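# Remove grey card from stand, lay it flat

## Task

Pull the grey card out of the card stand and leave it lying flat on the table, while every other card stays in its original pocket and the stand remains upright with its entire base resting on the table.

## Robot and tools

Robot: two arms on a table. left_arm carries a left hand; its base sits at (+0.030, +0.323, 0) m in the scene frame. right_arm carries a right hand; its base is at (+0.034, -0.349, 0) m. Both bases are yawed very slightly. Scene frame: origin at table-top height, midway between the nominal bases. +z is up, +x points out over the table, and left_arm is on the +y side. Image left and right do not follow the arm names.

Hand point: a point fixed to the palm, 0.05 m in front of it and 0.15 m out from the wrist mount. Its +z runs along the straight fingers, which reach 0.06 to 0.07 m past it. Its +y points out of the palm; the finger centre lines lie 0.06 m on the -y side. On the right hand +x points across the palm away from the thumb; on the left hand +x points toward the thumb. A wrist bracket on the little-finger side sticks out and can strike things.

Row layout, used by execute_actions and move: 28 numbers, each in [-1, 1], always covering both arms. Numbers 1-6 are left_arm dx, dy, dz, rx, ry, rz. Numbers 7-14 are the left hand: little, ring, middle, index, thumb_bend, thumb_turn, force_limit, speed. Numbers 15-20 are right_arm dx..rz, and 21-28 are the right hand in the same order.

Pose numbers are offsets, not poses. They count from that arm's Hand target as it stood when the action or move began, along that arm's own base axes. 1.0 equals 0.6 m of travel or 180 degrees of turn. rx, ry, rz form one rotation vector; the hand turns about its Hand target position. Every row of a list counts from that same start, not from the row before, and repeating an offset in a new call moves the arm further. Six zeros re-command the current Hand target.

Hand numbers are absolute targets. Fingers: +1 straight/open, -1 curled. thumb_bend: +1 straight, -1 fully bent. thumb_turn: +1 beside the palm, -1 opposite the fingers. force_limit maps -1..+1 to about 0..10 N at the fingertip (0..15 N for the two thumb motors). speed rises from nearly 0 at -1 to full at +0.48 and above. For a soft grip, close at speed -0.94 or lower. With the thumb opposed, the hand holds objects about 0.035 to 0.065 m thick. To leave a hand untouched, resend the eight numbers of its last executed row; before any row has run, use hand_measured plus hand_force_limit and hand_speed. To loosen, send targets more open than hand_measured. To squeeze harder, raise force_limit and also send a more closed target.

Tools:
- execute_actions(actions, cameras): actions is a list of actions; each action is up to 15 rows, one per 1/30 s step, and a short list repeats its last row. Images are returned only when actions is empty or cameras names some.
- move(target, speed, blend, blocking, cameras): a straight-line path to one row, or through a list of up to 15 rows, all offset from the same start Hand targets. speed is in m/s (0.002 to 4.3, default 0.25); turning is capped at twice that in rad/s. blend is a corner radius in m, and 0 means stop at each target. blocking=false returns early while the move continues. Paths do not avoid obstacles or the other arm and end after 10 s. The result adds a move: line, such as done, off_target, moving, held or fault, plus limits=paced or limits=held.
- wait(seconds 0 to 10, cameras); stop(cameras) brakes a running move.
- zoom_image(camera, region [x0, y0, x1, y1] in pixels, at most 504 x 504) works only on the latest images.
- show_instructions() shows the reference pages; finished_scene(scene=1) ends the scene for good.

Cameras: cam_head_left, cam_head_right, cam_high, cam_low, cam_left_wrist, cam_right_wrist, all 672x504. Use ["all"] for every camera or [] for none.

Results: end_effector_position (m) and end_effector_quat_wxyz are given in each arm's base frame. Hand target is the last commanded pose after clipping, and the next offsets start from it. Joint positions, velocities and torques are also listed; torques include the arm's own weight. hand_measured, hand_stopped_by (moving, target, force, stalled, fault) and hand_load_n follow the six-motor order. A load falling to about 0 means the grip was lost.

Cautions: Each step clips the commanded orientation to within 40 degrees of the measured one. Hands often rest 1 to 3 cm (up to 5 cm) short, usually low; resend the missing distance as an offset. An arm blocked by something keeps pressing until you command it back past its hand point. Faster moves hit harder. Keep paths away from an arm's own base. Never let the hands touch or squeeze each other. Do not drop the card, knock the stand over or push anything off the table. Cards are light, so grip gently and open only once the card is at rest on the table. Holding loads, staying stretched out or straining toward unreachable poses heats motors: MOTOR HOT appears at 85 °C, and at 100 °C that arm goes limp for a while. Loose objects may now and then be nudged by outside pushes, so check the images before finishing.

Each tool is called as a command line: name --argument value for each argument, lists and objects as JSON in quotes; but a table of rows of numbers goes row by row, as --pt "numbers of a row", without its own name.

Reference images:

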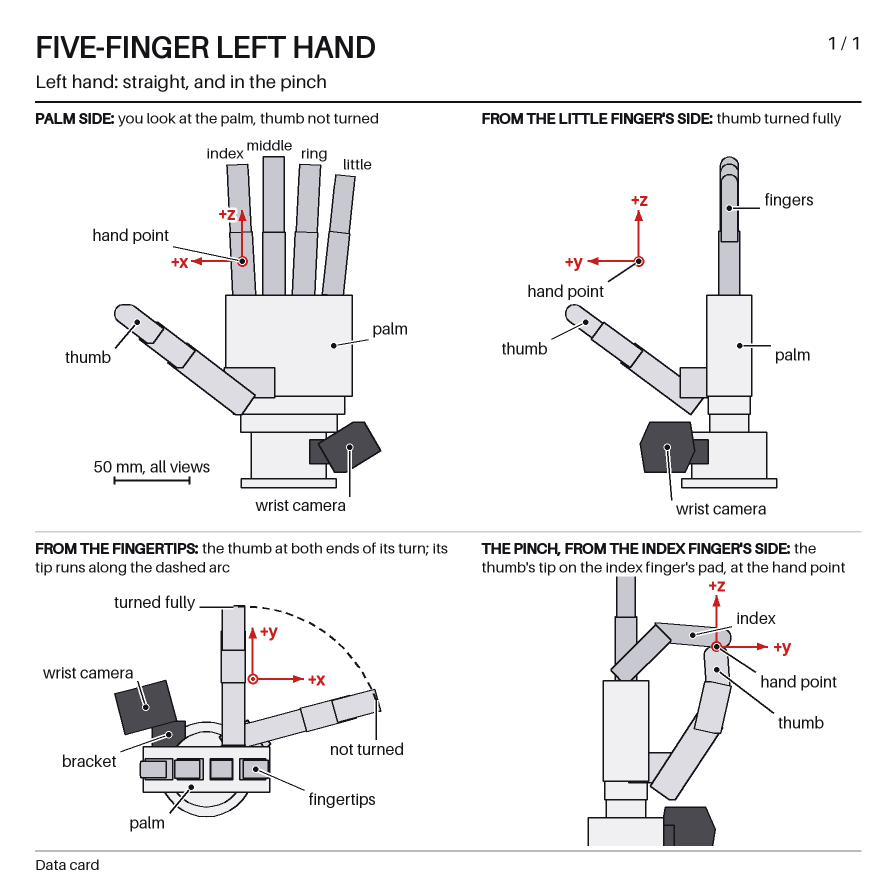

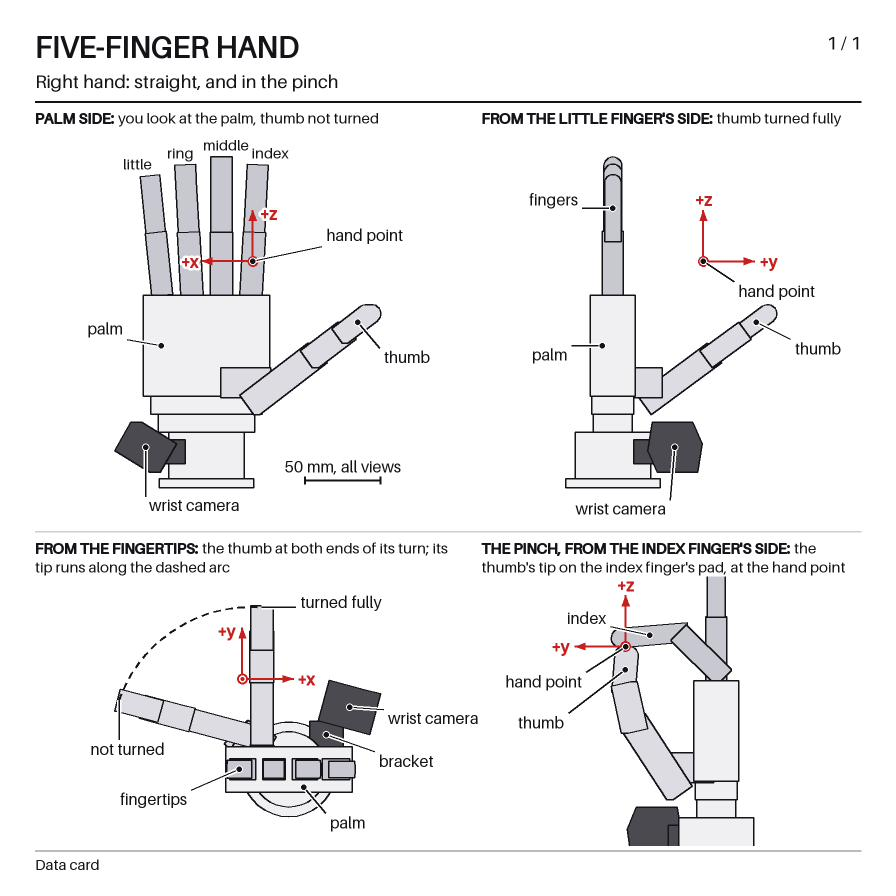

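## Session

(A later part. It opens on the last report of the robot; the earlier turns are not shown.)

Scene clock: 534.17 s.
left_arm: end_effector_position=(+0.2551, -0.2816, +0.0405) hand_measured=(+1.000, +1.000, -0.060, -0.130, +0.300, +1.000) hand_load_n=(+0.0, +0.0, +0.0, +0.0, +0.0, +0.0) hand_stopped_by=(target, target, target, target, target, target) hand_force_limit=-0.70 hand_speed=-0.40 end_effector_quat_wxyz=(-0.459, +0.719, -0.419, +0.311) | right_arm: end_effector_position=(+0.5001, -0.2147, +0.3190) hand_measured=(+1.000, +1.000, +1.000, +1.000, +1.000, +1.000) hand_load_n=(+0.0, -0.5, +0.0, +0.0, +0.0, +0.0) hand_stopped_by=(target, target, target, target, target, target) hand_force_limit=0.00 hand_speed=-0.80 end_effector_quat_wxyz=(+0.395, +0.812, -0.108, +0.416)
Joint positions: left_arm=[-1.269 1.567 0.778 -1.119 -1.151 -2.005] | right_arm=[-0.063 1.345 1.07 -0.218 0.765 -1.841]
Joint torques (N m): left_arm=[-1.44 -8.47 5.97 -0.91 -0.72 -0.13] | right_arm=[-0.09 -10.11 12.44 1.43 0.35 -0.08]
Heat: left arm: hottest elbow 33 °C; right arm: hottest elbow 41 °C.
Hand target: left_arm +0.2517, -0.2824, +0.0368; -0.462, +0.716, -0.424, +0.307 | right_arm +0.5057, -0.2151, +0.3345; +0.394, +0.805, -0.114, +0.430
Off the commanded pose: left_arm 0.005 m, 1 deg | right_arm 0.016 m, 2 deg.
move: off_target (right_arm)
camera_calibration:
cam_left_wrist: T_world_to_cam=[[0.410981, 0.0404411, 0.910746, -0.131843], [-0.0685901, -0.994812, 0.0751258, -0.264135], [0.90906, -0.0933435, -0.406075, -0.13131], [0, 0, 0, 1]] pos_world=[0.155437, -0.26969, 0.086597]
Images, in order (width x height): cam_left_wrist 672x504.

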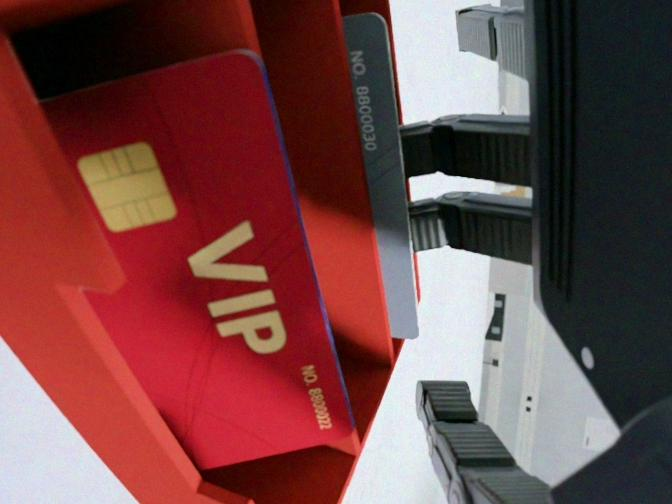

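move --pt "0.0033 -0.010 0.0167 0 0 -0.005 1 1 -0.06 -0.13 0.3 1 -0.7 -0.4 0 0 0 0 0 0 1 1 1 1 1 1 0 -0.8" --speed 0.05 --cameras '[]'

move --pt "0.0 -0.010 0.015 0 0 0 1 1 -0.06 -0.13 0.3 1 -0.7 -0.4 0 0 0 0 0 0 1 1 1 1 1 1 0 -0.8" --speed 0.05 --cameras '["cam_left_wrist"]'

Scene clock: 535.87 s.
left_arm: end_effector_position=(+0.2546, -0.2808, +0.0401) hand_measured=(+1.000, +1.000, -0.060, -0.130, +0.300, +1.000) hand_load_n=(+0.0, +0.0, +0.0, +0.5, +0.0, -0.5) hand_stopped_by=(target, target, target, target, target, target) hand_force_limit=-0.70 hand_speed=-0.40 end_effector_quat_wxyz=(-0.463, +0.715, -0.425, +0.307) | right_arm: end_effector_position=(+0.5001, -0.2147, +0.3190) hand_measured=(+1.000, +1.000, +1.000, +1.000, +1.000, +1.000) hand_load_n=(+0.0, +0.0, +0.0, +0.0, +0.0, +0.0) hand_stopped_by=(target, target, target, target, target, target) hand_force_limit=0.00 hand_speed=-0.80 end_effector_quat_wxyz=(+0.395, +0.812, -0.108, +0.416)
Joint positions: left_arm=[-1.269 1.567 0.778 -1.119 -1.153 -1.986] | right_arm=[-0.063 1.345 1.07 -0.218 0.765 -1.841]
Joint torques (N m): left_arm=[-1.32 -9.99 7.17 -0.95 -0.92 0.03] | right_arm=[-0.15 -9.93 12.46 1.37 0.34 -0.1]
Heat: left arm: hottest elbow 33 °C; right arm: hottest elbow 41 °C.
Hand target: left_arm +0.2537, -0.2885, +0.0469; -0.460, +0.712, -0.430, +0.311 | right_arm +0.5057, -0.2151, +0.3345; +0.394, +0.805, -0.114, +0.430
Off the commanded pose: left_arm 0.010 m, 1 deg | right_arm 0.016 m, 2 deg.
move: off_target (right_arm)
No camera images: "cameras" was empty.

Scene clock: 536.83 s.
left_arm: end_effector_position=(+0.2510, -0.2743, +0.0408) hand_measured=(+1.000, +1.000, -0.060, -0.130, +0.300, +1.000) hand_load_n=(-0.5, +0.0, +0.0, +0.0, +0.0, +0.0) hand_stopped_by=(target, target, target, target, target, target) hand_force_limit=-0.70 hand_speed=-0.40 end_effector_quat_wxyz=(-0.473, +0.706, -0.436, +0.296) | right_arm: end_effector_position=(+0.5001, -0.2147, +0.3190) hand_measured=(+1.000, +1.000, +1.000, +1.000, +1.000, +1.000) hand_load_n=(+0.0, +0.0, +0.0, +0.0, +0.0, +0.0) hand_stopped_by=(target, target, target, target, target, target) hand_force_limit=0.00 hand_speed=-0.80 end_effector_quat_wxyz=(+0.395, +0.812, -0.108, +0.416)
Joint positions: left_arm=[-1.274 1.567 0.778 -1.159 -1.153 -1.986] | right_arm=[-0.063 1.345 1.07 -0.218 0.765 -1.841]
Joint torques (N m): left_arm=[-1.32 -10.29 9.29 -1.03 -0.82 -0.06] | right_arm=[-0.09 -10.05 12.45 1.4 0.34 -0.09]
Heat: left arm: hottest elbow 33 °C; right arm: hottest elbow 41 °C.
Hand target: left_arm +0.2537, -0.2944, +0.0559; -0.460, +0.712, -0.429, +0.311 | right_arm +0.5057, -0.2151, +0.3345; +0.394, +0.805, -0.114, +0.430
Off the commanded pose: left_arm 0.025 m, 3 deg | right_arm 0.016 m, 2 deg.
move: off_target (left_arm, right_arm)
camera_calibration:
cam_left_wrist: T_world_to_cam=[[0.427735, -0.0146491, 0.903785, -0.149794], [-0.0801993, -0.99654, 0.0218034, -0.252531], [0.900339, -0.0818091, -0.42743, -0.120473], [0, 0, 0, 1]] pos_world=[0.152286, -0.263708, 0.0893935]
Images, in order (width x height): cam_left_wrist 672x504.

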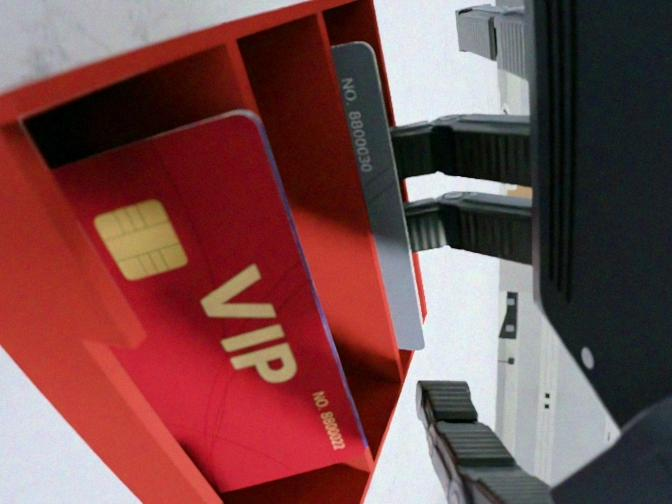

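move --pt "-0.003 -0.006 0.016 0 0 0 1 1 -0.06 -0.13 0.3 1 -0.7 -0.4 0 0 0 0 0 0 1 1 1 1 1 1 0 -0.8" --speed 0.05 --cameras '["cam_left_wrist"]'

Scene clock: 538.50 s.
left_arm: end_effector_position=(+0.2499, -0.2789, +0.0507) hand_measured=(+1.000, +1.000, -0.060, -0.130, +0.300, +1.000) hand_load_n=(+0.0, +0.0, +0.0, +0.0, +0.0, -0.5) hand_stopped_by=(target, target, target, target, target, target) hand_force_limit=-0.70 hand_speed=-0.40 end_effector_quat_wxyz=(-0.474, +0.704, -0.438, +0.295) | right_arm: end_effector_position=(+0.5001, -0.2147, +0.3190) hand_measured=(+1.000, +1.000, +1.000, +1.000, +1.000, +1.000) hand_load_n=(+0.0, +0.0, +0.0, +0.0, +0.0, +0.0) hand_stopped_by=(target, target, target, target, target, target) hand_force_limit=0.00 hand_speed=-0.80 end_effector_quat_wxyz=(+0.395, +0.812, -0.108, +0.416)
Joint positions: left_arm=[-1.281 1.559 0.802 -1.205 -1.152 -1.996] | right_arm=[-0.063 1.345 1.07 -0.218 0.765 -1.841]
Joint torques (N m): left_arm=[-1.44 -10.4 9.26 -0.99 -0.72 -0.13] | right_arm=[-0.09 -9.93 12.44 1.36 0.34 -0.08]
Heat: left arm: hottest elbow 33 °C; right arm: hottest elbow 41 °C.
Hand target: left_arm +0.2519, -0.2979, +0.0654; -0.460, +0.712, -0.430, +0.311 | right_arm +0.5057, -0.2151, +0.3345; +0.394, +0.805, -0.114, +0.430
Off the commanded pose: left_arm 0.024 m, 3 deg | right_arm 0.016 m, 2 deg.
move: off_target (left_arm, right_arm)
camera_calibration:
cam_left_wrist: T_world_to_cam=[[0.428552, -0.0213101, 0.903266, -0.160321], [-0.0835812, -0.99637, 0.0161482, -0.256195], [0.899643, -0.0824163, -0.428777, -0.11559], [0, 0, 0, 1]] pos_world=[0.151282, -0.268208, 0.0993873]
Images, in order (width x height): cam_left_wrist 672x504.

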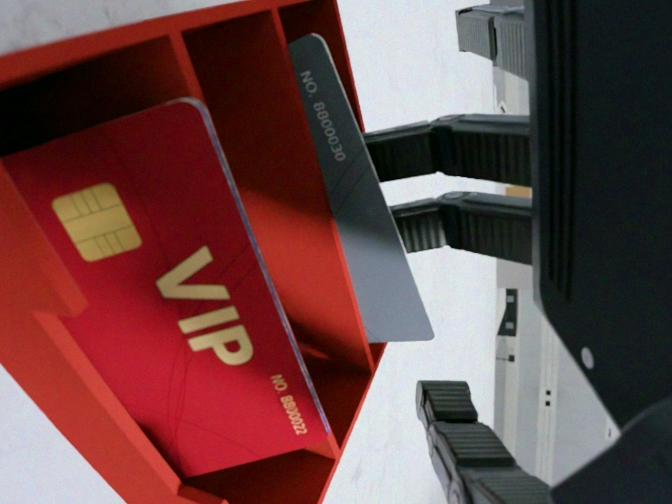

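move --pt "0.0 0.0 0.0 0 0 0 1 1 -0.2 -0.13 0.3 1 -0.85 -0.93 0 0 0 0 0 0 1 1 1 1 1 1 0 -0.8" --speed 0.05 --cameras '["cam_left_wrist"]'

Scene clock: 539.83 s.
left_arm: end_effector_position=(+0.2499, -0.2788, +0.0507) hand_measured=(+1.000, +1.000, -0.200, -0.130, +0.300, +1.000) hand_load_n=(+0.0, +0.0, +0.0, +0.5, +0.0, +0.0) hand_stopped_by=(target, target, target, target, target, target) hand_force_limit=-0.85 hand_speed=-0.93 end_effector_quat_wxyz=(-0.474, +0.705, -0.438, +0.295) | right_arm: end_effector_position=(+0.5001, -0.2147, +0.3190) hand_measured=(+1.000, +1.000, +1.000, +1.000, +1.000, +1.000) hand_load_n=(+0.0, +0.0, +0.0, +0.5, +0.0, +0.0) hand_stopped_by=(target, target, target, target, target, target) hand_force_limit=0.00 hand_speed=-0.80 end_effector_quat_wxyz=(+0.395, +0.812, -0.108, +0.416)
Joint positions: left_arm=[-1.281 1.559 0.802 -1.206 -1.152 -1.996] | right_arm=[-0.063 1.345 1.07 -0.218 0.765 -1.841]
Joint torques (N m): left_arm=[-1.44 -10.4 9.26 -1.02 -0.73 -0.13] | right_arm=[-0.15 -9.99 12.49 1.43 0.35 -0.1]
Heat: left arm: hottest elbow 33 °C; right arm: hottest elbow 41 °C.
Hand target: left_arm +0.2519, -0.2979, +0.0654; -0.460, +0.712, -0.429, +0.311 | right_arm +0.5057, -0.2151, +0.3345; +0.394, +0.805, -0.114, +0.430
Off the commanded pose: left_arm 0.024 m, 3 deg | right_arm 0.016 m, 2 deg.
move: off_target (left_arm, right_arm)
camera_calibration:
cam_left_wrist: T_world_to_cam=[[0.428345, -0.0208921, 0.903374, -0.160187], [-0.0833093, -0.996388, 0.0164589, -0.256172], [0.899767, -0.0823095, -0.428538, -0.115595], [0, 0, 0, 1]] pos_world=[0.151283, -0.268108, 0.0993884]
Images, in order (width x height): cam_left_wrist 672x504.

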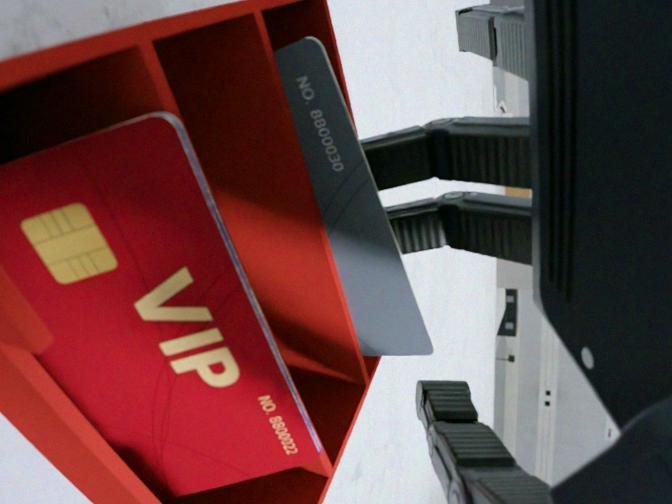

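zoom_image --camera "cam_left_wrist" --region '[240, 0, 460, 200]'

zoom_image --camera "cam_left_wrist" --region '[280, 190, 480, 400]'

Scaled by 2.291 from the camera's 672x504 image, which has a finer 960x720 frame.

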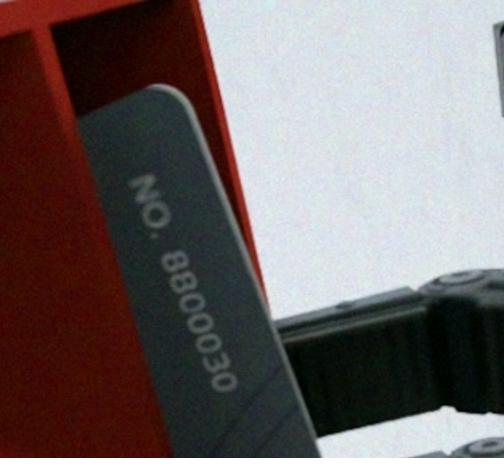

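Scaled by 2.400 from the camera's 672x504 image, which has a finer 960x720 frame.

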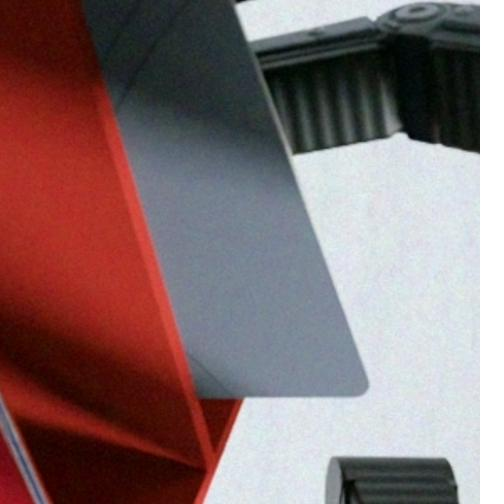

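move --pt "0.0 0.0 0.0 0 0 0 1 1 -0.2 -0.22 0.3 1 -0.85 -0.93 0 0 0 0 0 0 1 1 1 1 1 1 0 -0.8" --speed 0.05 --cameras '["cam_left_wrist"]'

Scene clock: 542.30 s.
left_arm: end_effector_position=(+0.2499, -0.2788, +0.0507) hand_measured=(+1.000, +1.000, -0.200, -0.220, +0.300, +1.000) hand_load_n=(+0.0, +0.0, +0.0, +0.5, +0.0, +0.0) hand_stopped_by=(target, target, target, target, target, target) hand_force_limit=-0.85 hand_speed=-0.93 end_effector_quat_wxyz=(-0.474, +0.705, -0.438, +0.295) | right_arm: end_effector_position=(+0.5001, -0.2147, +0.3190) hand_measured=(+1.000, +1.000, +1.000, +1.000, +1.000, +1.000) hand_load_n=(+0.0, +0.0, +0.0, +0.0, +0.0, +0.0) hand_stopped_by=(target, target, target, target, target, target) hand_force_limit=0.00 hand_speed=-0.80 end_effector_quat_wxyz=(+0.395, +0.812, -0.108, +0.416)
Joint positions: left_arm=[-1.281 1.559 0.802 -1.206 -1.152 -1.996] | right_arm=[-0.063 1.345 1.07 -0.218 0.765 -1.841]
Joint torques (N m): left_arm=[-1.38 -10.4 9.25 -1.02 -0.72 -0.13] | right_arm=[-0.15 -10.05 12.49 1.4 0.34 -0.1]
Heat: left arm: hottest elbow 33 °C; right arm: hottest elbow 41 °C.
Hand target: left_arm +0.2519, -0.2979, +0.0654; -0.460, +0.712, -0.429, +0.311 | right_arm +0.5057, -0.2151, +0.3345; +0.394, +0.805, -0.114, +0.430
Off the commanded pose: left_arm 0.024 m, 3 deg | right_arm 0.016 m, 2 deg.
move: off_target (left_arm, right_arm)
camera_calibration:
cam_left_wrist: T_world_to_cam=[[0.428345, -0.0208921, 0.903374, -0.160187], [-0.0833093, -0.996388, 0.0164589, -0.256172], [0.899767, -0.0823095, -0.428538, -0.115595], [0, 0, 0, 1]] pos_world=[0.151283, -0.268108, 0.0993884]
Images, in order (width x height): cam_left_wrist 672x504.

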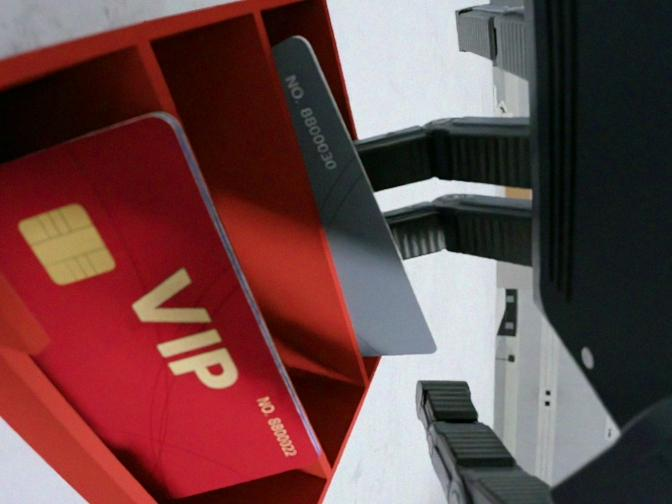

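move --pt "-0.0017 0.001 0.0135 0 0 0 1 1 -0.2 -0.22 0.3 1 -0.85 -0.93 0 0 0 0 0 0 1 1 1 1 1 1 0 -0.8" --speed 0.04 --cameras '["cam_left_wrist"]'

Scene clock: 545.07 s.
left_arm: end_effector_position=(+0.2491, -0.2782, +0.0583) hand_measured=(+1.000, +1.000, -0.200, -0.220, +0.300, +1.000) hand_load_n=(+0.0, +0.0, +0.0, +0.0, +0.0, +0.0) hand_stopped_by=(target, target, target, target, target, target) hand_force_limit=-0.85 hand_speed=-0.93 end_effector_quat_wxyz=(-0.475, +0.704, -0.438, +0.295) | right_arm: end_effector_position=(+0.5001, -0.2147, +0.3190) hand_measured=(+1.000, +1.000, +1.000, +1.000, +1.000, +1.000) hand_load_n=(+0.0, +0.0, +0.0, +0.0, +0.0, +0.0) hand_stopped_by=(target, target, target, target, target, target) hand_force_limit=0.00 hand_speed=-0.80 end_effector_quat_wxyz=(+0.395, +0.812, -0.108, +0.416)
Joint positions: left_arm=[-1.283 1.542 0.808 -1.234 -1.151 -2.001] | right_arm=[-0.063 1.345 1.07 -0.218 0.765 -1.841]
Joint torques (N m): left_arm=[-1.44 -10.34 9.43 -1.05 -0.71 -0.12] | right_arm=[-0.09 -9.88 12.49 1.33 0.33 -0.1]
Heat: left arm: hottest elbow 33 °C; right arm: hottest elbow 41 °C.
Hand target: left_arm +0.2509, -0.2973, +0.0735; -0.460, +0.712, -0.429, +0.311 | right_arm +0.5057, -0.2151, +0.3345; +0.394, +0.805, -0.114, +0.430
Off the commanded pose: left_arm 0.024 m, 3 deg | right_arm 0.016 m, 2 deg.
move: off_target (left_arm, right_arm)
camera_calibration:
cam_left_wrist: T_world_to_cam=[[0.428509, -0.0215415, 0.903281, -0.166887], [-0.083047, -0.996423, 0.015634, -0.255823], [0.899713, -0.0817141, -0.428765, -0.111386], [0, 0, 0, 1]] pos_world=[0.150482, -0.267605, 0.106987]
Images, in order (width x height): cam_left_wrist 672x504.

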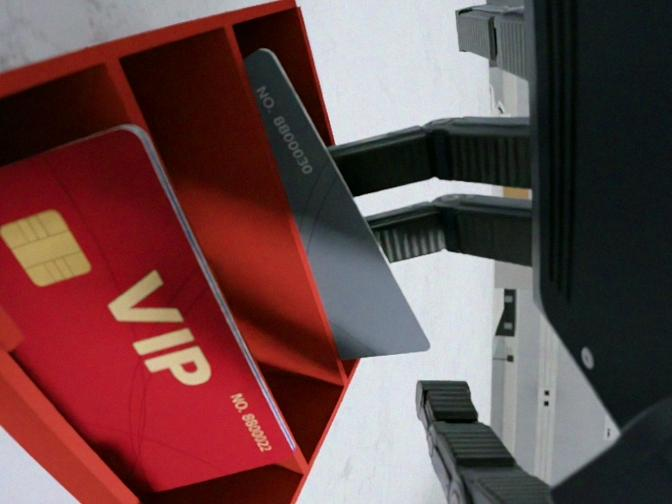

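move --pt "0.0 0.0 0.0 0 0 0 1 1 -0.26 -0.22 0.3 1 -0.8 -0.93 0 0 0 0 0 0 1 1 1 1 1 1 0 -0.8" --speed 0.05 --cameras '["cam_left_wrist"]'

Scene clock: 546.00 s.
left_arm: end_effector_position=(+0.2490, -0.2782, +0.0583) hand_measured=(+1.000, +1.000, -0.260, -0.220, +0.300, +1.000) hand_load_n=(+0.0, +0.0, +0.5, +0.0, +0.0, +0.0) hand_stopped_by=(target, target, target, target, target, target) hand_force_limit=-0.80 hand_speed=-0.93 end_effector_quat_wxyz=(-0.475, +0.704, -0.438, +0.295) | right_arm: end_effector_position=(+0.5001, -0.2147, +0.3190) hand_measured=(+1.000, +1.000, +1.000, +1.000, +1.000, +1.000) hand_load_n=(+0.0, +0.0, +0.0, +0.0, +0.0, +0.0) hand_stopped_by=(target, target, target, target, target, target) hand_force_limit=0.00 hand_speed=-0.80 end_effector_quat_wxyz=(+0.395, +0.812, -0.108, +0.416)
Joint positions: left_arm=[-1.283 1.542 0.808 -1.235 -1.151 -2.002] | right_arm=[-0.063 1.345 1.07 -0.218 0.765 -1.841]
Joint torques (N m): left_arm=[-1.44 -10.34 9.46 -1.02 -0.72 -0.13] | right_arm=[0.03 -9.93 12.46 1.42 0.34 -0.09]
Heat: left arm: hottest elbow 33 °C; right arm: hottest elbow 41 °C.
Hand target: left_arm +0.2508, -0.2973, +0.0735; -0.460, +0.712, -0.430, +0.311 | right_arm +0.5057, -0.2151, +0.3345; +0.394, +0.805, -0.114, +0.430
Off the commanded pose: left_arm 0.024 m, 3 deg | right_arm 0.016 m, 2 deg.
move: off_target (left_arm, right_arm)
camera_calibration:
cam_left_wrist: T_world_to_cam=[[0.428555, -0.0219977, 0.903248, -0.166969], [-0.0832391, -0.996413, 0.015227, -0.255756], [0.899673, -0.0817112, -0.428849, -0.11128], [0, 0, 0, 1]] pos_world=[0.150382, -0.267604, 0.106987]
Images, in order (width x height): cam_left_wrist 672x504.

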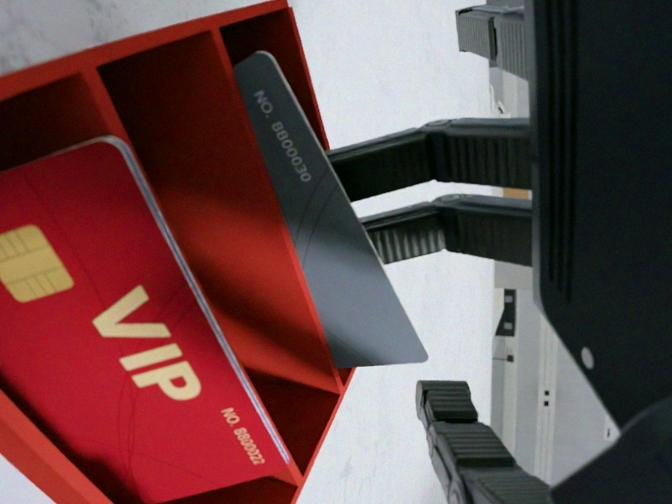

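move --pt "0.0 0.0 0.0 0 0 0 1 1 -0.19 -0.17 0.3 1 -0.7 -0.6 0 0 0 0 0 0 1 1 1 1 1 1 0 -0.8" --pt "0.014 0.018 -0.02 0 0 0.006 1 1 -0.19 -0.17 0.3 1 -0.7 -0.6 0 0 0 0 0 0 1 1 1 1 1 1 0 -0.8" --speed 0.06 --cameras '["cam_left_wrist"]'

Scene clock: 549.87 s.
left_arm: end_effector_position=(+0.2546, -0.2821, +0.0575) hand_measured=(+1.000, +1.000, -0.190, -0.170, +0.300, +1.000) hand_load_n=(+0.0, +0.0, -0.5, +0.0, +0.0, +0.0) hand_stopped_by=(target, target, target, target, target, target) hand_force_limit=-0.70 hand_speed=-0.60 end_effector_quat_wxyz=(-0.467, +0.713, -0.428, +0.302) | right_arm: end_effector_position=(+0.5001, -0.2147, +0.3190) hand_measured=(+1.000, +1.000, +1.000, +1.000, +1.000, +1.000) hand_load_n=(+0.0, +0.0, +0.0, +0.0, +0.0, +0.0) hand_stopped_by=(target, target, target, target, target, target) hand_force_limit=0.00 hand_speed=-0.80 end_effector_quat_wxyz=(+0.395, +0.812, -0.108, +0.416)
Joint positions: left_arm=[-1.27 1.541 0.808 -1.194 -1.151 -1.992] | right_arm=[-0.063 1.345 1.07 -0.218 0.765 -1.841]
Joint torques (N m): left_arm=[-0.03 -9.64 6.97 -0.01 -0.95 0.03] | right_arm=[0.03 -9.93 12.45 1.39 0.34 -0.1]
Heat: left arm: hottest elbow 33 °C; right arm: hottest elbow 41 °C.
Hand target: left_arm +0.2592, -0.2866, +0.0615; -0.463, +0.716, -0.423, +0.307 | right_arm +0.5057, -0.2151, +0.3345; +0.394, +0.805, -0.114, +0.430
Off the commanded pose: left_arm 0.008 m, 1 deg | right_arm 0.016 m, 2 deg.
move: off_target (right_arm)
camera_calibration:
cam_left_wrist: T_world_to_cam=[[0.421658, 0.0107607, 0.906691, -0.157888], [-0.0738091, -0.996204, 0.0461481, -0.263183], [0.903746, -0.0863808, -0.419263, -0.119896], [0, 0, 0, 1]] pos_world=[0.155505, -0.270842, 0.105033]
Images, in order (width x height): cam_left_wrist 672x504.

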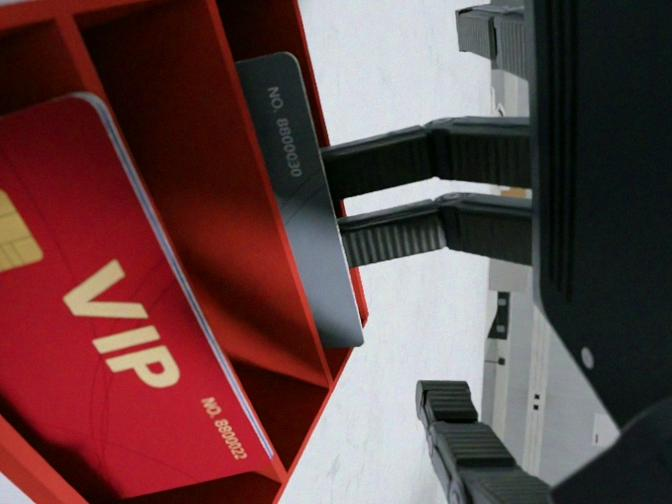

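move --pt "0.0 0.010 -0.016 0 0 0.0 1 1 -0.19 -0.17 0.3 1 -0.7 -0.6 0 0 0 0 0 0 1 1 1 1 1 1 0 -0.8" --pt "0.0 0.020 -0.036 0 0 0.0 1 1 -0.19 -0.17 0.3 1 -0.7 -0.6 0 0 0 0 0 0 1 1 1 1 1 1 0 -0.8" --speed 0.05 --cameras '["cam_left_wrist"]'

Scene clock: 551.90 s.
left_arm: end_effector_position=(+0.2571, -0.2798, +0.0458) hand_measured=(+1.000, +1.000, -0.190, -0.170, +0.300, +1.000) hand_load_n=(+0.0, +0.0, -0.5, +0.0, +0.0, +0.0) hand_stopped_by=(target, target, target, target, target, target) hand_force_limit=-0.70 hand_speed=-0.60 end_effector_quat_wxyz=(-0.457, +0.718, -0.421, +0.313) | right_arm: end_effector_position=(+0.5001, -0.2147, +0.3190) hand_measured=(+1.000, +1.000, +1.000, +1.000, +1.000, +1.000) hand_load_n=(+0.0, +0.0, +0.0, +0.0, +0.0, +0.0) hand_stopped_by=(target, target, target, target, target, target) hand_force_limit=0.00 hand_speed=-0.80 end_effector_quat_wxyz=(+0.395, +0.812, -0.108, +0.416)
Joint positions: left_arm=[-1.261 1.541 0.77 -1.099 -1.154 -1.966] | right_arm=[-0.063 1.345 1.07 -0.218 0.765 -1.841]
Joint torques (N m): left_arm=[0.09 -8.41 5.19 0.1 -0.97 0.02] | right_arm=[-0.09 -9.93 12.51 1.43 0.34 -0.11]
Heat: left arm: hottest elbow 33 °C; right arm: hottest elbow 41 °C.
Hand target: left_arm +0.2592, -0.2746, +0.0400; -0.463, +0.716, -0.423, +0.307 | right_arm +0.5057, -0.2151, +0.3345; +0.394, +0.805, -0.114, +0.430
Off the commanded pose: left_arm 0.008 m, 1 deg | right_arm 0.016 m, 2 deg.
move: off_target (right_arm)
camera_calibration:
cam_left_wrist: T_world_to_cam=[[0.412995, 0.0391775, 0.90989, -0.138297], [-0.076062, -0.9941, 0.0773275, -0.260587], [0.907551, -0.101144, -0.407579, -0.132481], [0, 0, 0, 1]] pos_world=[0.157529, -0.267031, 0.0919891]
Images, in order (width x height): cam_left_wrist 672x504.

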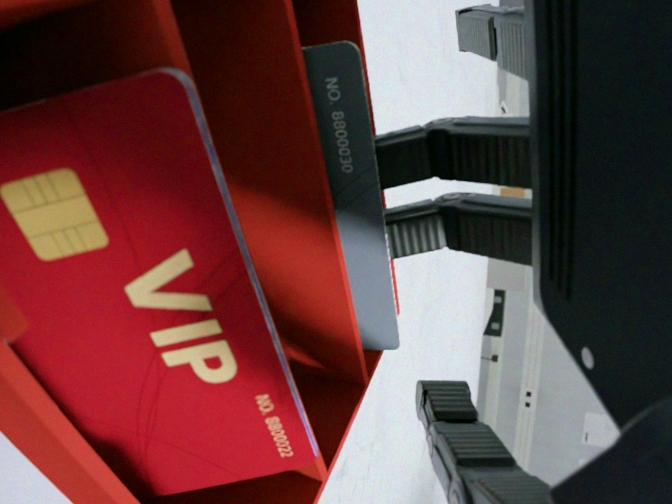

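move --pt "0.065 0.036 0.0 0 0 0.0 1 1 -0.19 -0.17 0.3 1 -0.7 -0.6 0 0 0 0 0 0 1 1 1 1 1 1 0 -0.8" --speed 0.06 --cameras '["cam_left_wrist","cam_high"]'

Scene clock: 554.07 s.
left_arm: end_effector_position=(+0.2966, -0.2556, +0.0375) hand_measured=(+1.000, +1.000, -0.190, -0.170, +0.300, +1.000) hand_load_n=(+0.0, +0.0, +0.0, +0.0, +0.0, -0.5) hand_stopped_by=(target, target, target, target, target, target) hand_force_limit=-0.70 hand_speed=-0.60 end_effector_quat_wxyz=(-0.465, +0.713, -0.427, +0.305) | right_arm: end_effector_position=(+0.5001, -0.2147, +0.3190) hand_measured=(+1.000, +1.000, +1.000, +1.000, +1.000, +1.000) hand_load_n=(+0.0, +0.0, +0.0, +0.0, +0.0, +0.5) hand_stopped_by=(target, target, target, target, target, target) hand_force_limit=0.00 hand_speed=-0.80 end_effector_quat_wxyz=(+0.395, +0.812, -0.108, +0.416)
Joint positions: left_arm=[-1.124 1.494 0.696 -0.785 -1.18 -1.624] | right_arm=[-0.063 1.345 1.07 -0.218 0.765 -1.841]
Joint torques (N m): left_arm=[-0.03 -9.76 5.46 0.64 -0.8 0.02] | right_arm=[-0.03 -9.88 12.46 1.39 0.34 -0.09]
Heat: left arm: hottest elbow 33 °C; right arm: hottest elbow 41 °C.
Hand target: left_arm +0.2982, -0.2529, +0.0398; -0.463, +0.716, -0.423, +0.307 | right_arm +0.5057, -0.2151, +0.3345; +0.394, +0.805, -0.114, +0.430
Off the commanded pose: left_arm 0.004 m, 1 deg | right_arm 0.016 m, 2 deg.
move: off_target (right_arm)
camera_calibration:
cam_left_wrist: T_world_to_cam=[[0.418345, 0.0149111, 0.908166, -0.155782], [-0.074697, -0.995914, 0.0507608, -0.232718], [0.905212, -0.0890728, -0.415521, -0.165185], [0, 0, 0, 1]] pos_world=[0.197314, -0.244158, 0.0846511]
Images, in order (width x height): cam_high 672x504, cam_left_wrist 672x504.

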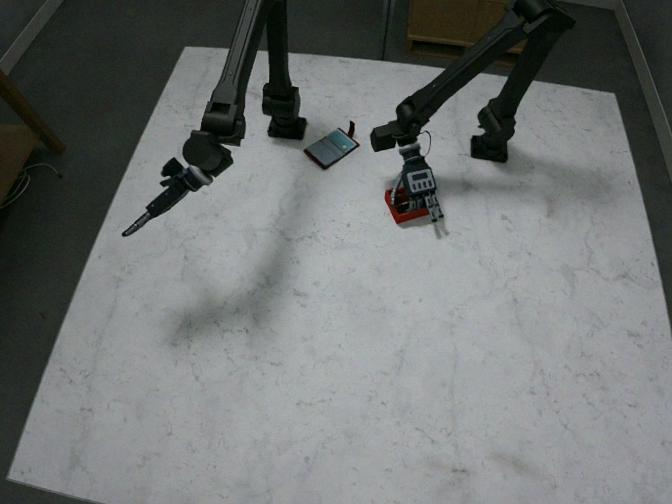

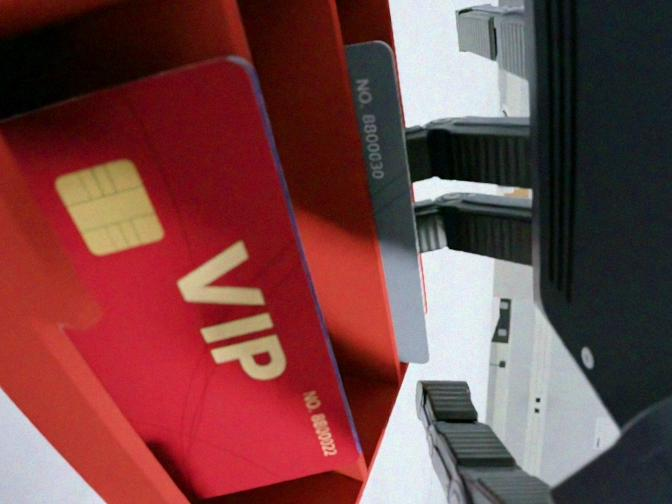

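move --pt "-0.006 -0.015 0.022 0 0 0.015 1 1 -0.19 -0.17 0.3 1 -0.7 -0.6 0 0 0 0 0 0 1 1 1 1 1 1 0 -0.8" --speed 0.06 --cameras '["cam_left_wrist"]'

Scene clock: 556.10 s.
left_arm: end_effector_position=(+0.2900, -0.2440, +0.0460) hand_measured=(+1.000, +1.000, -0.190, -0.170, +0.300, +1.000) hand_load_n=(+0.0, +0.0, +0.0, +0.0, +0.0, +0.0) hand_stopped_by=(target, target, target, target, target, target) hand_force_limit=-0.70 hand_speed=-0.60 end_effector_quat_wxyz=(-0.477, +0.723, -0.410, +0.286) | right_arm: end_effector_position=(+0.5001, -0.2147, +0.3190) hand_measured=(+1.000, +1.000, +1.000, +1.000, +1.000, +1.000) hand_load_n=(+0.0, -0.5, +0.0, +0.0, +0.0, +0.0) hand_stopped_by=(target, target, target, target, target, target) hand_force_limit=0.00 hand_speed=-0.80 end_effector_quat_wxyz=(+0.395, +0.812, -0.108, +0.416)
Joint positions: left_arm=[-1.131 1.499 0.73 -0.981 -1.173 -1.789] | right_arm=[-0.063 1.345 1.07 -0.218 0.765 -1.841]
Joint torques (N m): left_arm=[-1.44 -7.88 9.62 -0.59 -0.79 -0.14] | right_arm=[-0.03 -9.93 12.49 1.39 0.35 -0.1]
Heat: left arm: hottest elbow 33 °C; right arm: hottest elbow 41 °C.
Hand target: left_arm +0.2947, -0.2619, +0.0531; -0.470, +0.726, -0.406, +0.296 | right_arm +0.5057, -0.2151, +0.3345; +0.394, +0.805, -0.114, +0.430
Off the commanded pose: left_arm 0.020 m, 1 deg | right_arm 0.016 m, 2 deg.
move: off_target (left_arm, right_arm)
camera_calibration:
cam_left_wrist: T_world_to_cam=[[0.423167, 0.0269608, 0.905651, -0.15937], [-0.0180322, -0.999109, 0.0381685, -0.238702], [0.905872, -0.0324825, -0.422304, -0.140719], [0, 0, 0, 1]] pos_world=[0.190609, -0.238764, 0.0940178]
Images, in order (width x height): cam_left_wrist 672x504.

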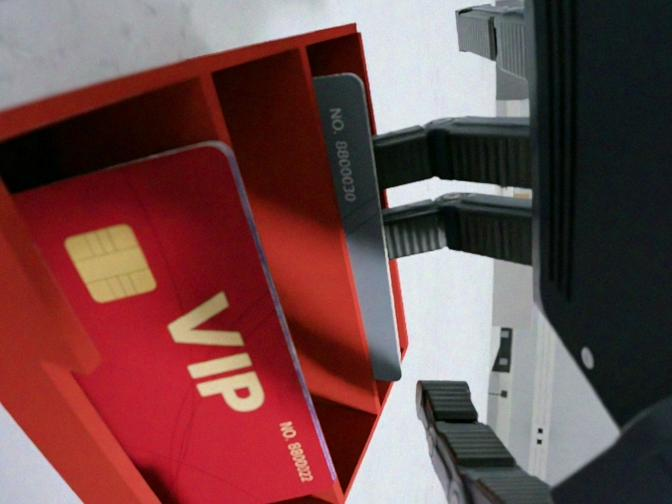

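move --pt "0.0118 -0.0105 0.003 0 0 0.0 1 1 -0.19 -0.17 0.3 1 -0.7 -0.6 0 0 0 0 0 0 1 1 1 1 1 1 0 -0.8" --speed 0.06 --cameras '["cam_left_wrist"]'

Scene clock: 557.73 s.
left_arm: end_effector_position=(+0.2936, -0.2519, +0.0481) hand_measured=(+1.000, +1.000, -0.190, -0.170, +0.300, +1.000) hand_load_n=(+0.0, +0.0, +0.5, +0.0, +0.0, +0.0) hand_stopped_by=(target, target, target, target, target, target) hand_force_limit=-0.70 hand_speed=-0.60 end_effector_quat_wxyz=(-0.476, +0.723, -0.410, +0.288) | right_arm: end_effector_position=(+0.5001, -0.2147, +0.3190) hand_measured=(+1.000, +1.000, +1.000, +1.000, +1.000, +1.000) hand_load_n=(+0.0, +0.0, +0.0, +0.0, +0.0, +0.0) hand_stopped_by=(target, target, target, target, target, target) hand_force_limit=0.00 hand_speed=-0.80 end_effector_quat_wxyz=(+0.395, +0.812, -0.108, +0.416)
Joint positions: left_arm=[-1.131 1.511 0.752 -0.982 -1.173 -1.782] | right_arm=[-0.063 1.345 1.07 -0.218 0.765 -1.841]
Joint torques (N m): left_arm=[-0.56 -8.12 9.72 -0.01 -0.89 0.02] | right_arm=[-0.15 -9.82 12.46 1.36 0.34 -0.09]
Heat: left arm: hottest elbow 33 °C; right arm: hottest elbow 41 °C.
Hand target: left_arm +0.3017, -0.2682, +0.0549; -0.470, +0.726, -0.406, +0.296 | right_arm +0.5057, -0.2151, +0.3345; +0.394, +0.805, -0.114, +0.430
Off the commanded pose: left_arm 0.019 m, 1 deg | right_arm 0.016 m, 2 deg.
move: off_target (left_arm, right_arm)
camera_calibration:
cam_left_wrist: T_world_to_cam=[[0.422347, 0.0286556, 0.905981, -0.161874], [-0.0207067, -0.998934, 0.0412487, -0.245857], [0.906197, -0.0361812, -0.421304, -0.144489], [0, 0, 0, 1]] pos_world=[0.194212, -0.246184, 0.0959226]
Images, in order (width x height): cam_left_wrist 672x504.

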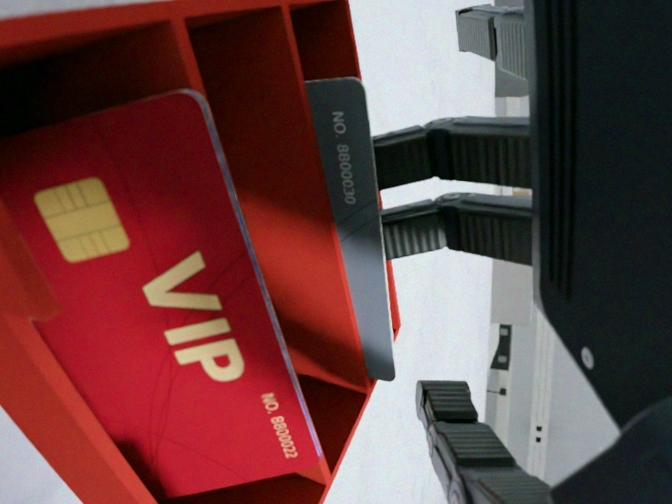

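move --pt "0.011 0.006 0.0 0 0 0.0 1 1 -0.19 -0.17 0.3 1 -0.7 -0.6 0 0 0 0 0 0 1 1 1 1 1 1 0 -0.8" --speed 0.06

Scene clock: 559.20 s.
left_arm: end_effector_position=(+0.2988, -0.2529, +0.0471) hand_measured=(+1.000, +1.000, -0.190, -0.170, +0.300, +1.000) hand_load_n=(+0.0, +0.0, +0.0, -0.5, +0.0, +0.0) hand_stopped_by=(target, target, target, target, target, target) hand_force_limit=-0.70 hand_speed=-0.60 end_effector_quat_wxyz=(-0.476, +0.721, -0.414, +0.286) | right_arm: end_effector_position=(+0.5001, -0.2147, +0.3190) hand_measured=(+1.000, +1.000, +1.000, +1.000, +1.000, +1.000) hand_load_n=(+0.0, +0.0, +0.5, +0.0, +0.0, +0.0) hand_stopped_by=(target, target, target, target, target, target) hand_force_limit=0.00 hand_speed=-0.80 end_effector_quat_wxyz=(+0.395, +0.812, -0.108, +0.416)
Joint positions: left_arm=[-1.117 1.511 0.752 -0.94 -1.174 -1.729] | right_arm=[-0.063 1.345 1.07 -0.218 0.765 -1.841]
Joint torques (N m): left_arm=[0.03 -8.82 8.91 0.42 -1 0.03] | right_arm=[-0.09 -9.99 12.45 1.36 0.34 -0.09]
Heat: left arm: hottest elbow 33 °C; right arm: hottest elbow 41 °C.
Hand target: left_arm +0.3084, -0.2647, +0.0549; -0.470, +0.726, -0.406, +0.296 | right_arm +0.5057, -0.2151, +0.3345; +0.394, +0.805, -0.114, +0.430
Off the commanded pose: left_arm 0.017 m, 2 deg | right_arm 0.016 m, 2 deg.
move: off_target (left_arm, right_arm)

move --pt "0.0067 -0.0125 0.006 0 0 0.0 1 1 -0.19 -0.17 0.3 1 -0.7 -0.6 0 0 0 0 0 0 1 1 1 1 1 1 0 -0.8" --speed 0.06 --cameras '["cam_left_wrist"]'

Scene clock: 560.40 s.
left_arm: end_effector_position=(+0.3021, -0.2592, +0.0514) hand_measured=(+1.000, +1.000, -0.190, -0.170, +0.300, +1.000) hand_load_n=(+0.0, +0.0, +0.0, +0.0, +0.0, +0.0) hand_stopped_by=(target, target, target, target, target, target) hand_force_limit=-0.70 hand_speed=-0.60 end_effector_quat_wxyz=(-0.473, +0.723, -0.412, +0.290) | right_arm: end_effector_position=(+0.5001, -0.2147, +0.3190) hand_measured=(+1.000, +1.000, +1.000, +1.000, +1.000, +1.000) hand_load_n=(+0.0, +0.0, +0.0, +0.0, +0.0, +0.0) hand_stopped_by=(target, target, target, target, target, target) hand_force_limit=0.00 hand_speed=-0.80 end_effector_quat_wxyz=(+0.395, +0.812, -0.108, +0.416)
Joint positions: left_arm=[-1.116 1.512 0.769 -0.94 -1.174 -1.724] | right_arm=[-0.063 1.345 1.07 -0.218 0.765 -1.841]
Joint torques (N m): left_arm=[-0.03 -8.29 9.81 -0.02 -0.99 0.03] | right_arm=[0.03 -10.05 12.46 1.4 0.34 -0.09]
Heat: left arm: hottest elbow 33 °C; right arm: hottest elbow 41 °C.
Hand target: left_arm +0.3124, -0.2722, +0.0585; -0.470, +0.726, -0.406, +0.296 | right_arm +0.5057, -0.2151, +0.3345; +0.394, +0.805, -0.114, +0.430
Off the commanded pose: left_arm 0.018 m, 1 deg | right_arm 0.016 m, 2 deg.
move: off_target (left_arm, right_arm)
camera_calibration:
cam_left_wrist: T_world_to_cam=[[0.423512, 0.0293427, 0.905415, -0.168364], [-0.0281583, -0.998566, 0.0455327, -0.250982], [0.905453, -0.0447785, -0.422078, -0.15293], [0, 0, 0, 1]] pos_world=[0.202708, -0.25253, 0.0993183]
Images, in order (width x height): cam_left_wrist 672x504.

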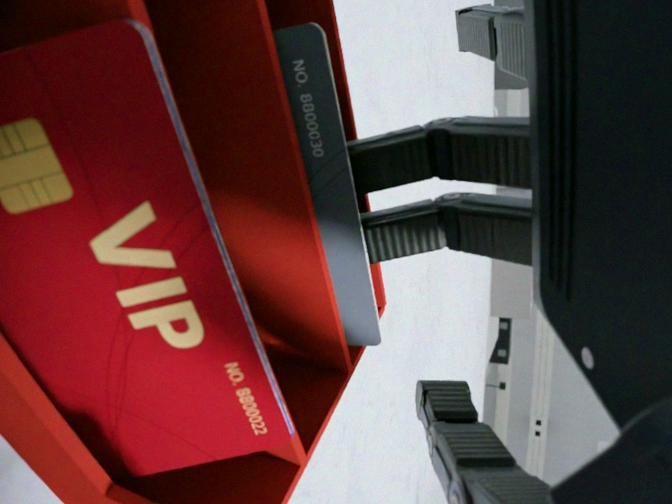

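move --pt "0.0 0.008 -0.016 0 0 0.0 1 1 -0.19 -0.17 0.3 1 -0.7 -0.6 0 0 0 0 0 0 1 1 1 1 1 1 0 -0.8" --speed 0.06

Scene clock: 561.60 s.
left_arm: end_effector_position=(+0.3058, -0.2625, +0.0482) hand_measured=(+1.000, +1.000, -0.190, -0.170, +0.300, +1.000) hand_load_n=(+0.0, +0.0, +0.0, +0.0, +0.0, +0.0) hand_stopped_by=(target, target, target, target, target, target) hand_force_limit=-0.70 hand_speed=-0.60 end_effector_quat_wxyz=(-0.470, +0.724, -0.410, +0.294) | right_arm: end_effector_position=(+0.5001, -0.2147, +0.3190) hand_measured=(+1.000, +1.000, +1.000, +1.000, +1.000, +1.000) hand_load_n=(+0.0, +0.0, +0.0, +0.0, +0.0, +0.0) hand_stopped_by=(target, target, target, target, target, target) hand_force_limit=0.00 hand_speed=-0.80 end_effector_quat_wxyz=(+0.395, +0.812, -0.108, +0.416)
Joint positions: left_arm=[-1.11 1.522 0.769 -0.905 -1.174 -1.71] | right_arm=[-0.063 1.345 1.07 -0.218 0.765 -1.841]
Joint torques (N m): left_arm=[0.03 -8.47 7.77 0.5 -1.01 0.01] | right_arm=[0.03 -9.93 12.49 1.43 0.34 -0.1]
Heat: left arm: hottest elbow 33 °C; right arm: hottest elbow 41 °C.
Hand target: left_arm +0.3124, -0.2674, +0.0490; -0.470, +0.726, -0.406, +0.296 | right_arm +0.5057, -0.2151, +0.3345; +0.394, +0.805, -0.114, +0.430
Off the commanded pose: left_arm 0.008 m, 0 deg | right_arm 0.016 m, 2 deg.
move: off_target (right_arm)

move --pt "-0.003 0.012 -0.014 0 0 0.0 1 1 -0.19 -0.17 0.3 1 -0.7 -0.6 0 0 0 0 0 0 1 1 1 1 1 1 0 -0.8" --speed 0.06 --cameras '["cam_left_wrist"]'

Scene clock: 562.77 s.
left_arm: end_effector_position=(+0.3088, -0.2657, +0.0470) hand_measured=(+1.000, +1.000, -0.190, -0.170, +0.300, +1.000) hand_load_n=(+0.0, +0.0, +0.0, +0.0, +0.0, +0.0) hand_stopped_by=(target, target, target, target, target, target) hand_force_limit=-0.70 hand_speed=-0.60 end_effector_quat_wxyz=(-0.464, +0.728, -0.404, +0.302) | right_arm: end_effector_position=(+0.5001, -0.2147, +0.3190) hand_measured=(+1.000, +1.000, +1.000, +1.000, +1.000, +1.000) hand_load_n=(+0.0, +0.0, +0.0, +0.0, +0.0, +0.0) hand_stopped_by=(target, target, target, target, target, target) hand_force_limit=0.00 hand_speed=-0.80 end_effector_quat_wxyz=(+0.395, +0.812, -0.108, +0.416)
Joint positions: left_arm=[-1.106 1.522 0.763 -0.864 -1.174 -1.698] | right_arm=[-0.063 1.345 1.07 -0.218 0.765 -1.841]
Joint torques (N m): left_arm=[0.15 -8.47 5.61 0.55 -1.01 0.02] | right_arm=[-0.15 -9.99 12.48 1.39 0.34 -0.1]
Heat: left arm: hottest elbow 33 °C; right arm: hottest elbow 41 °C.
Hand target: left_arm +0.3105, -0.2600, +0.0405; -0.470, +0.726, -0.406, +0.296 | right_arm +0.5057, -0.2151, +0.3345; +0.394, +0.805, -0.114, +0.430
Off the commanded pose: left_arm 0.009 m, 1 deg | right_arm 0.016 m, 2 deg.
move: off_target (right_arm)
camera_calibration:
cam_left_wrist: T_world_to_cam=[[0.409923, 0.0584405, 0.910246, -0.155349], [-0.0296951, -0.996561, 0.0773551, -0.25764], [0.911637, -0.0587395, -0.406778, -0.167518], [0, 0, 0, 1]] pos_world=[0.208746, -0.257515, 0.0931932]
Images, in order (width x height): cam_left_wrist 672x504.

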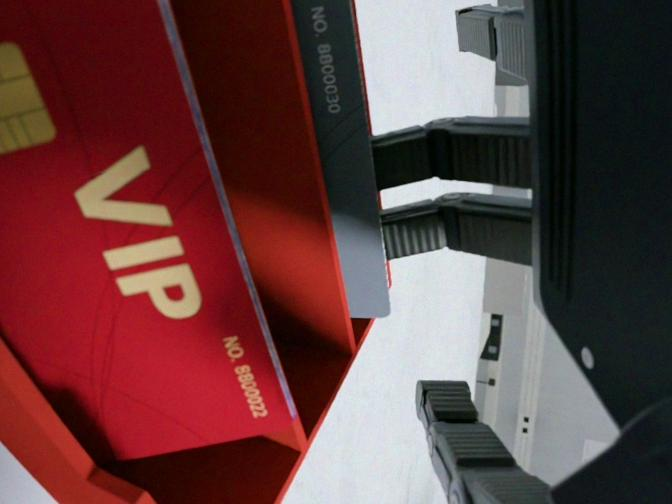

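move --pt "0.0043 -0.0135 0.0165 0 0 0.0 1 1 -0.19 -0.17 0.3 1 -0.7 -0.6 0 0 0 0 0 0 1 1 1 1 1 1 0 -0.8" --speed 0.05 --cameras '["cam_left_wrist"]'

Scene clock: 564.43 s.
left_arm: end_effector_position=(+0.3071, -0.2624, +0.0466) hand_measured=(+1.000, +1.000, -0.190, -0.170, +0.300, +1.000) hand_load_n=(+0.0, +0.0, +0.0, -0.5, +0.0, -0.5) hand_stopped_by=(target, target, target, target, target, target) hand_force_limit=-0.70 hand_speed=-0.60 end_effector_quat_wxyz=(-0.469, +0.725, -0.409, +0.296) | right_arm: end_effector_position=(+0.5001, -0.2147, +0.3190) hand_measured=(+1.000, +1.000, +1.000, +1.000, +1.000, +1.000) hand_load_n=(+0.0, +0.0, +0.0, +0.0, +0.0, +0.0) hand_stopped_by=(target, target, target, target, target, target) hand_force_limit=0.00 hand_speed=-0.80 end_effector_quat_wxyz=(+0.395, +0.812, -0.108, +0.416)
Joint positions: left_arm=[-1.106 1.522 0.763 -0.882 -1.174 -1.697] | right_arm=[-0.063 1.345 1.07 -0.218 0.765 -1.841]
Joint torques (N m): left_arm=[-0.09 -8.59 8.53 -0.5 -1 -0.04] | right_arm=[-0.15 -10.05 12.46 1.39 0.33 -0.09]
Heat: left arm: hottest elbow 33 °C; right arm: hottest elbow 41 °C.
Hand target: left_arm +0.3132, -0.2682, +0.0504; -0.470, +0.726, -0.406, +0.296 | right_arm +0.5057, -0.2151, +0.3345; +0.394, +0.805, -0.114, +0.430
Off the commanded pose: left_arm 0.009 m, 0 deg | right_arm 0.016 m, 2 deg.
move: off_target (right_arm)
camera_calibration:
cam_left_wrist: T_world_to_cam=[[0.417491, 0.0431391, 0.907656, -0.160644], [-0.0294281, -0.997707, 0.0609549, -0.253991], [0.908204, -0.0521587, -0.415264, -0.162884], [0, 0, 0, 1]] pos_world=[0.207525, -0.254974, 0.0936515]
Images, in order (width x height): cam_left_wrist 672x504.

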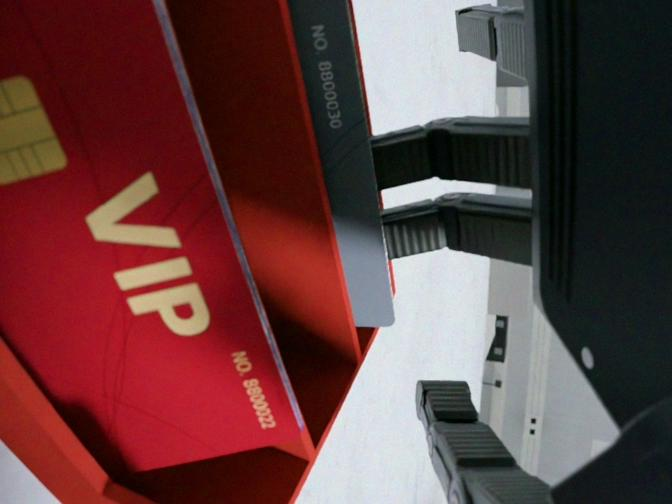

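move --pt "-0.001 0.001 0.011 0 0 0.0 1 1 -0.19 -0.17 0.3 1 -0.7 -0.6 0 0 0 0 0 0 1 1 1 1 1 1 0 -0.8" --speed 0.05 --cameras '["cam_left_wrist"]'

Scene clock: 565.60 s.
left_arm: end_effector_position=(+0.3050, -0.2582, +0.0461) hand_measured=(+1.000, +1.000, -0.190, -0.170, +0.300, +1.000) hand_load_n=(+0.0, +0.0, +0.0, -0.5, +0.0, -0.5) hand_stopped_by=(target, target, target, target, target, target) hand_force_limit=-0.70 hand_speed=-0.60 end_effector_quat_wxyz=(-0.474, +0.722, -0.414, +0.288) | right_arm: end_effector_position=(+0.5001, -0.2147, +0.3190) hand_measured=(+1.000, +1.000, +1.000, +1.000, +1.000, +1.000) hand_load_n=(+0.0, +0.0, -0.5, +0.0, +0.0, +0.0) hand_stopped_by=(target, target, target, target, target, target) hand_force_limit=0.00 hand_speed=-0.80 end_effector_quat_wxyz=(+0.395, +0.812, -0.108, +0.416)
Joint positions: left_arm=[-1.106 1.522 0.763 -0.905 -1.174 -1.697] | right_arm=[-0.063 1.345 1.07 -0.218 0.765 -1.841]
Joint torques (N m): left_arm=[-0.21 -9.7 8.91 -0.5 -1 -0.07] | right_arm=[0.03 -9.99 12.49 1.42 0.34 -0.11]
Heat: left arm: hottest elbow 33 °C; right arm: hottest elbow 41 °C.
Hand target: left_arm +0.3125, -0.2676, +0.0570; -0.470, +0.726, -0.406, +0.296 | right_arm +0.5057, -0.2151, +0.3345; +0.394, +0.805, -0.114, +0.430
Off the commanded pose: left_arm 0.016 m, 2 deg | right_arm 0.016 m, 2 deg.
move: off_target (left_arm, right_arm)
camera_calibration:
cam_left_wrist: T_world_to_cam=[[0.426929, 0.024333, 0.903958, -0.167113], [-0.0288582, -0.998762, 0.0405144, -0.249291], [0.903825, -0.0433833, -0.425698, -0.15683], [0, 0, 0, 1]] pos_world=[0.205898, -0.25172, 0.0944003]
Images, in order (width x height): cam_left_wrist 672x504.

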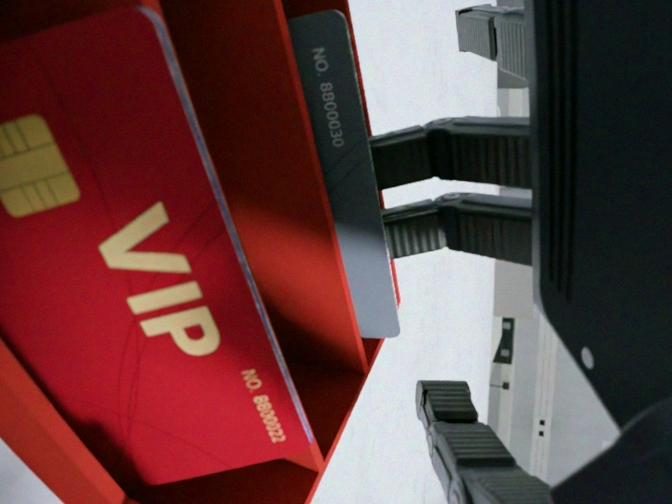

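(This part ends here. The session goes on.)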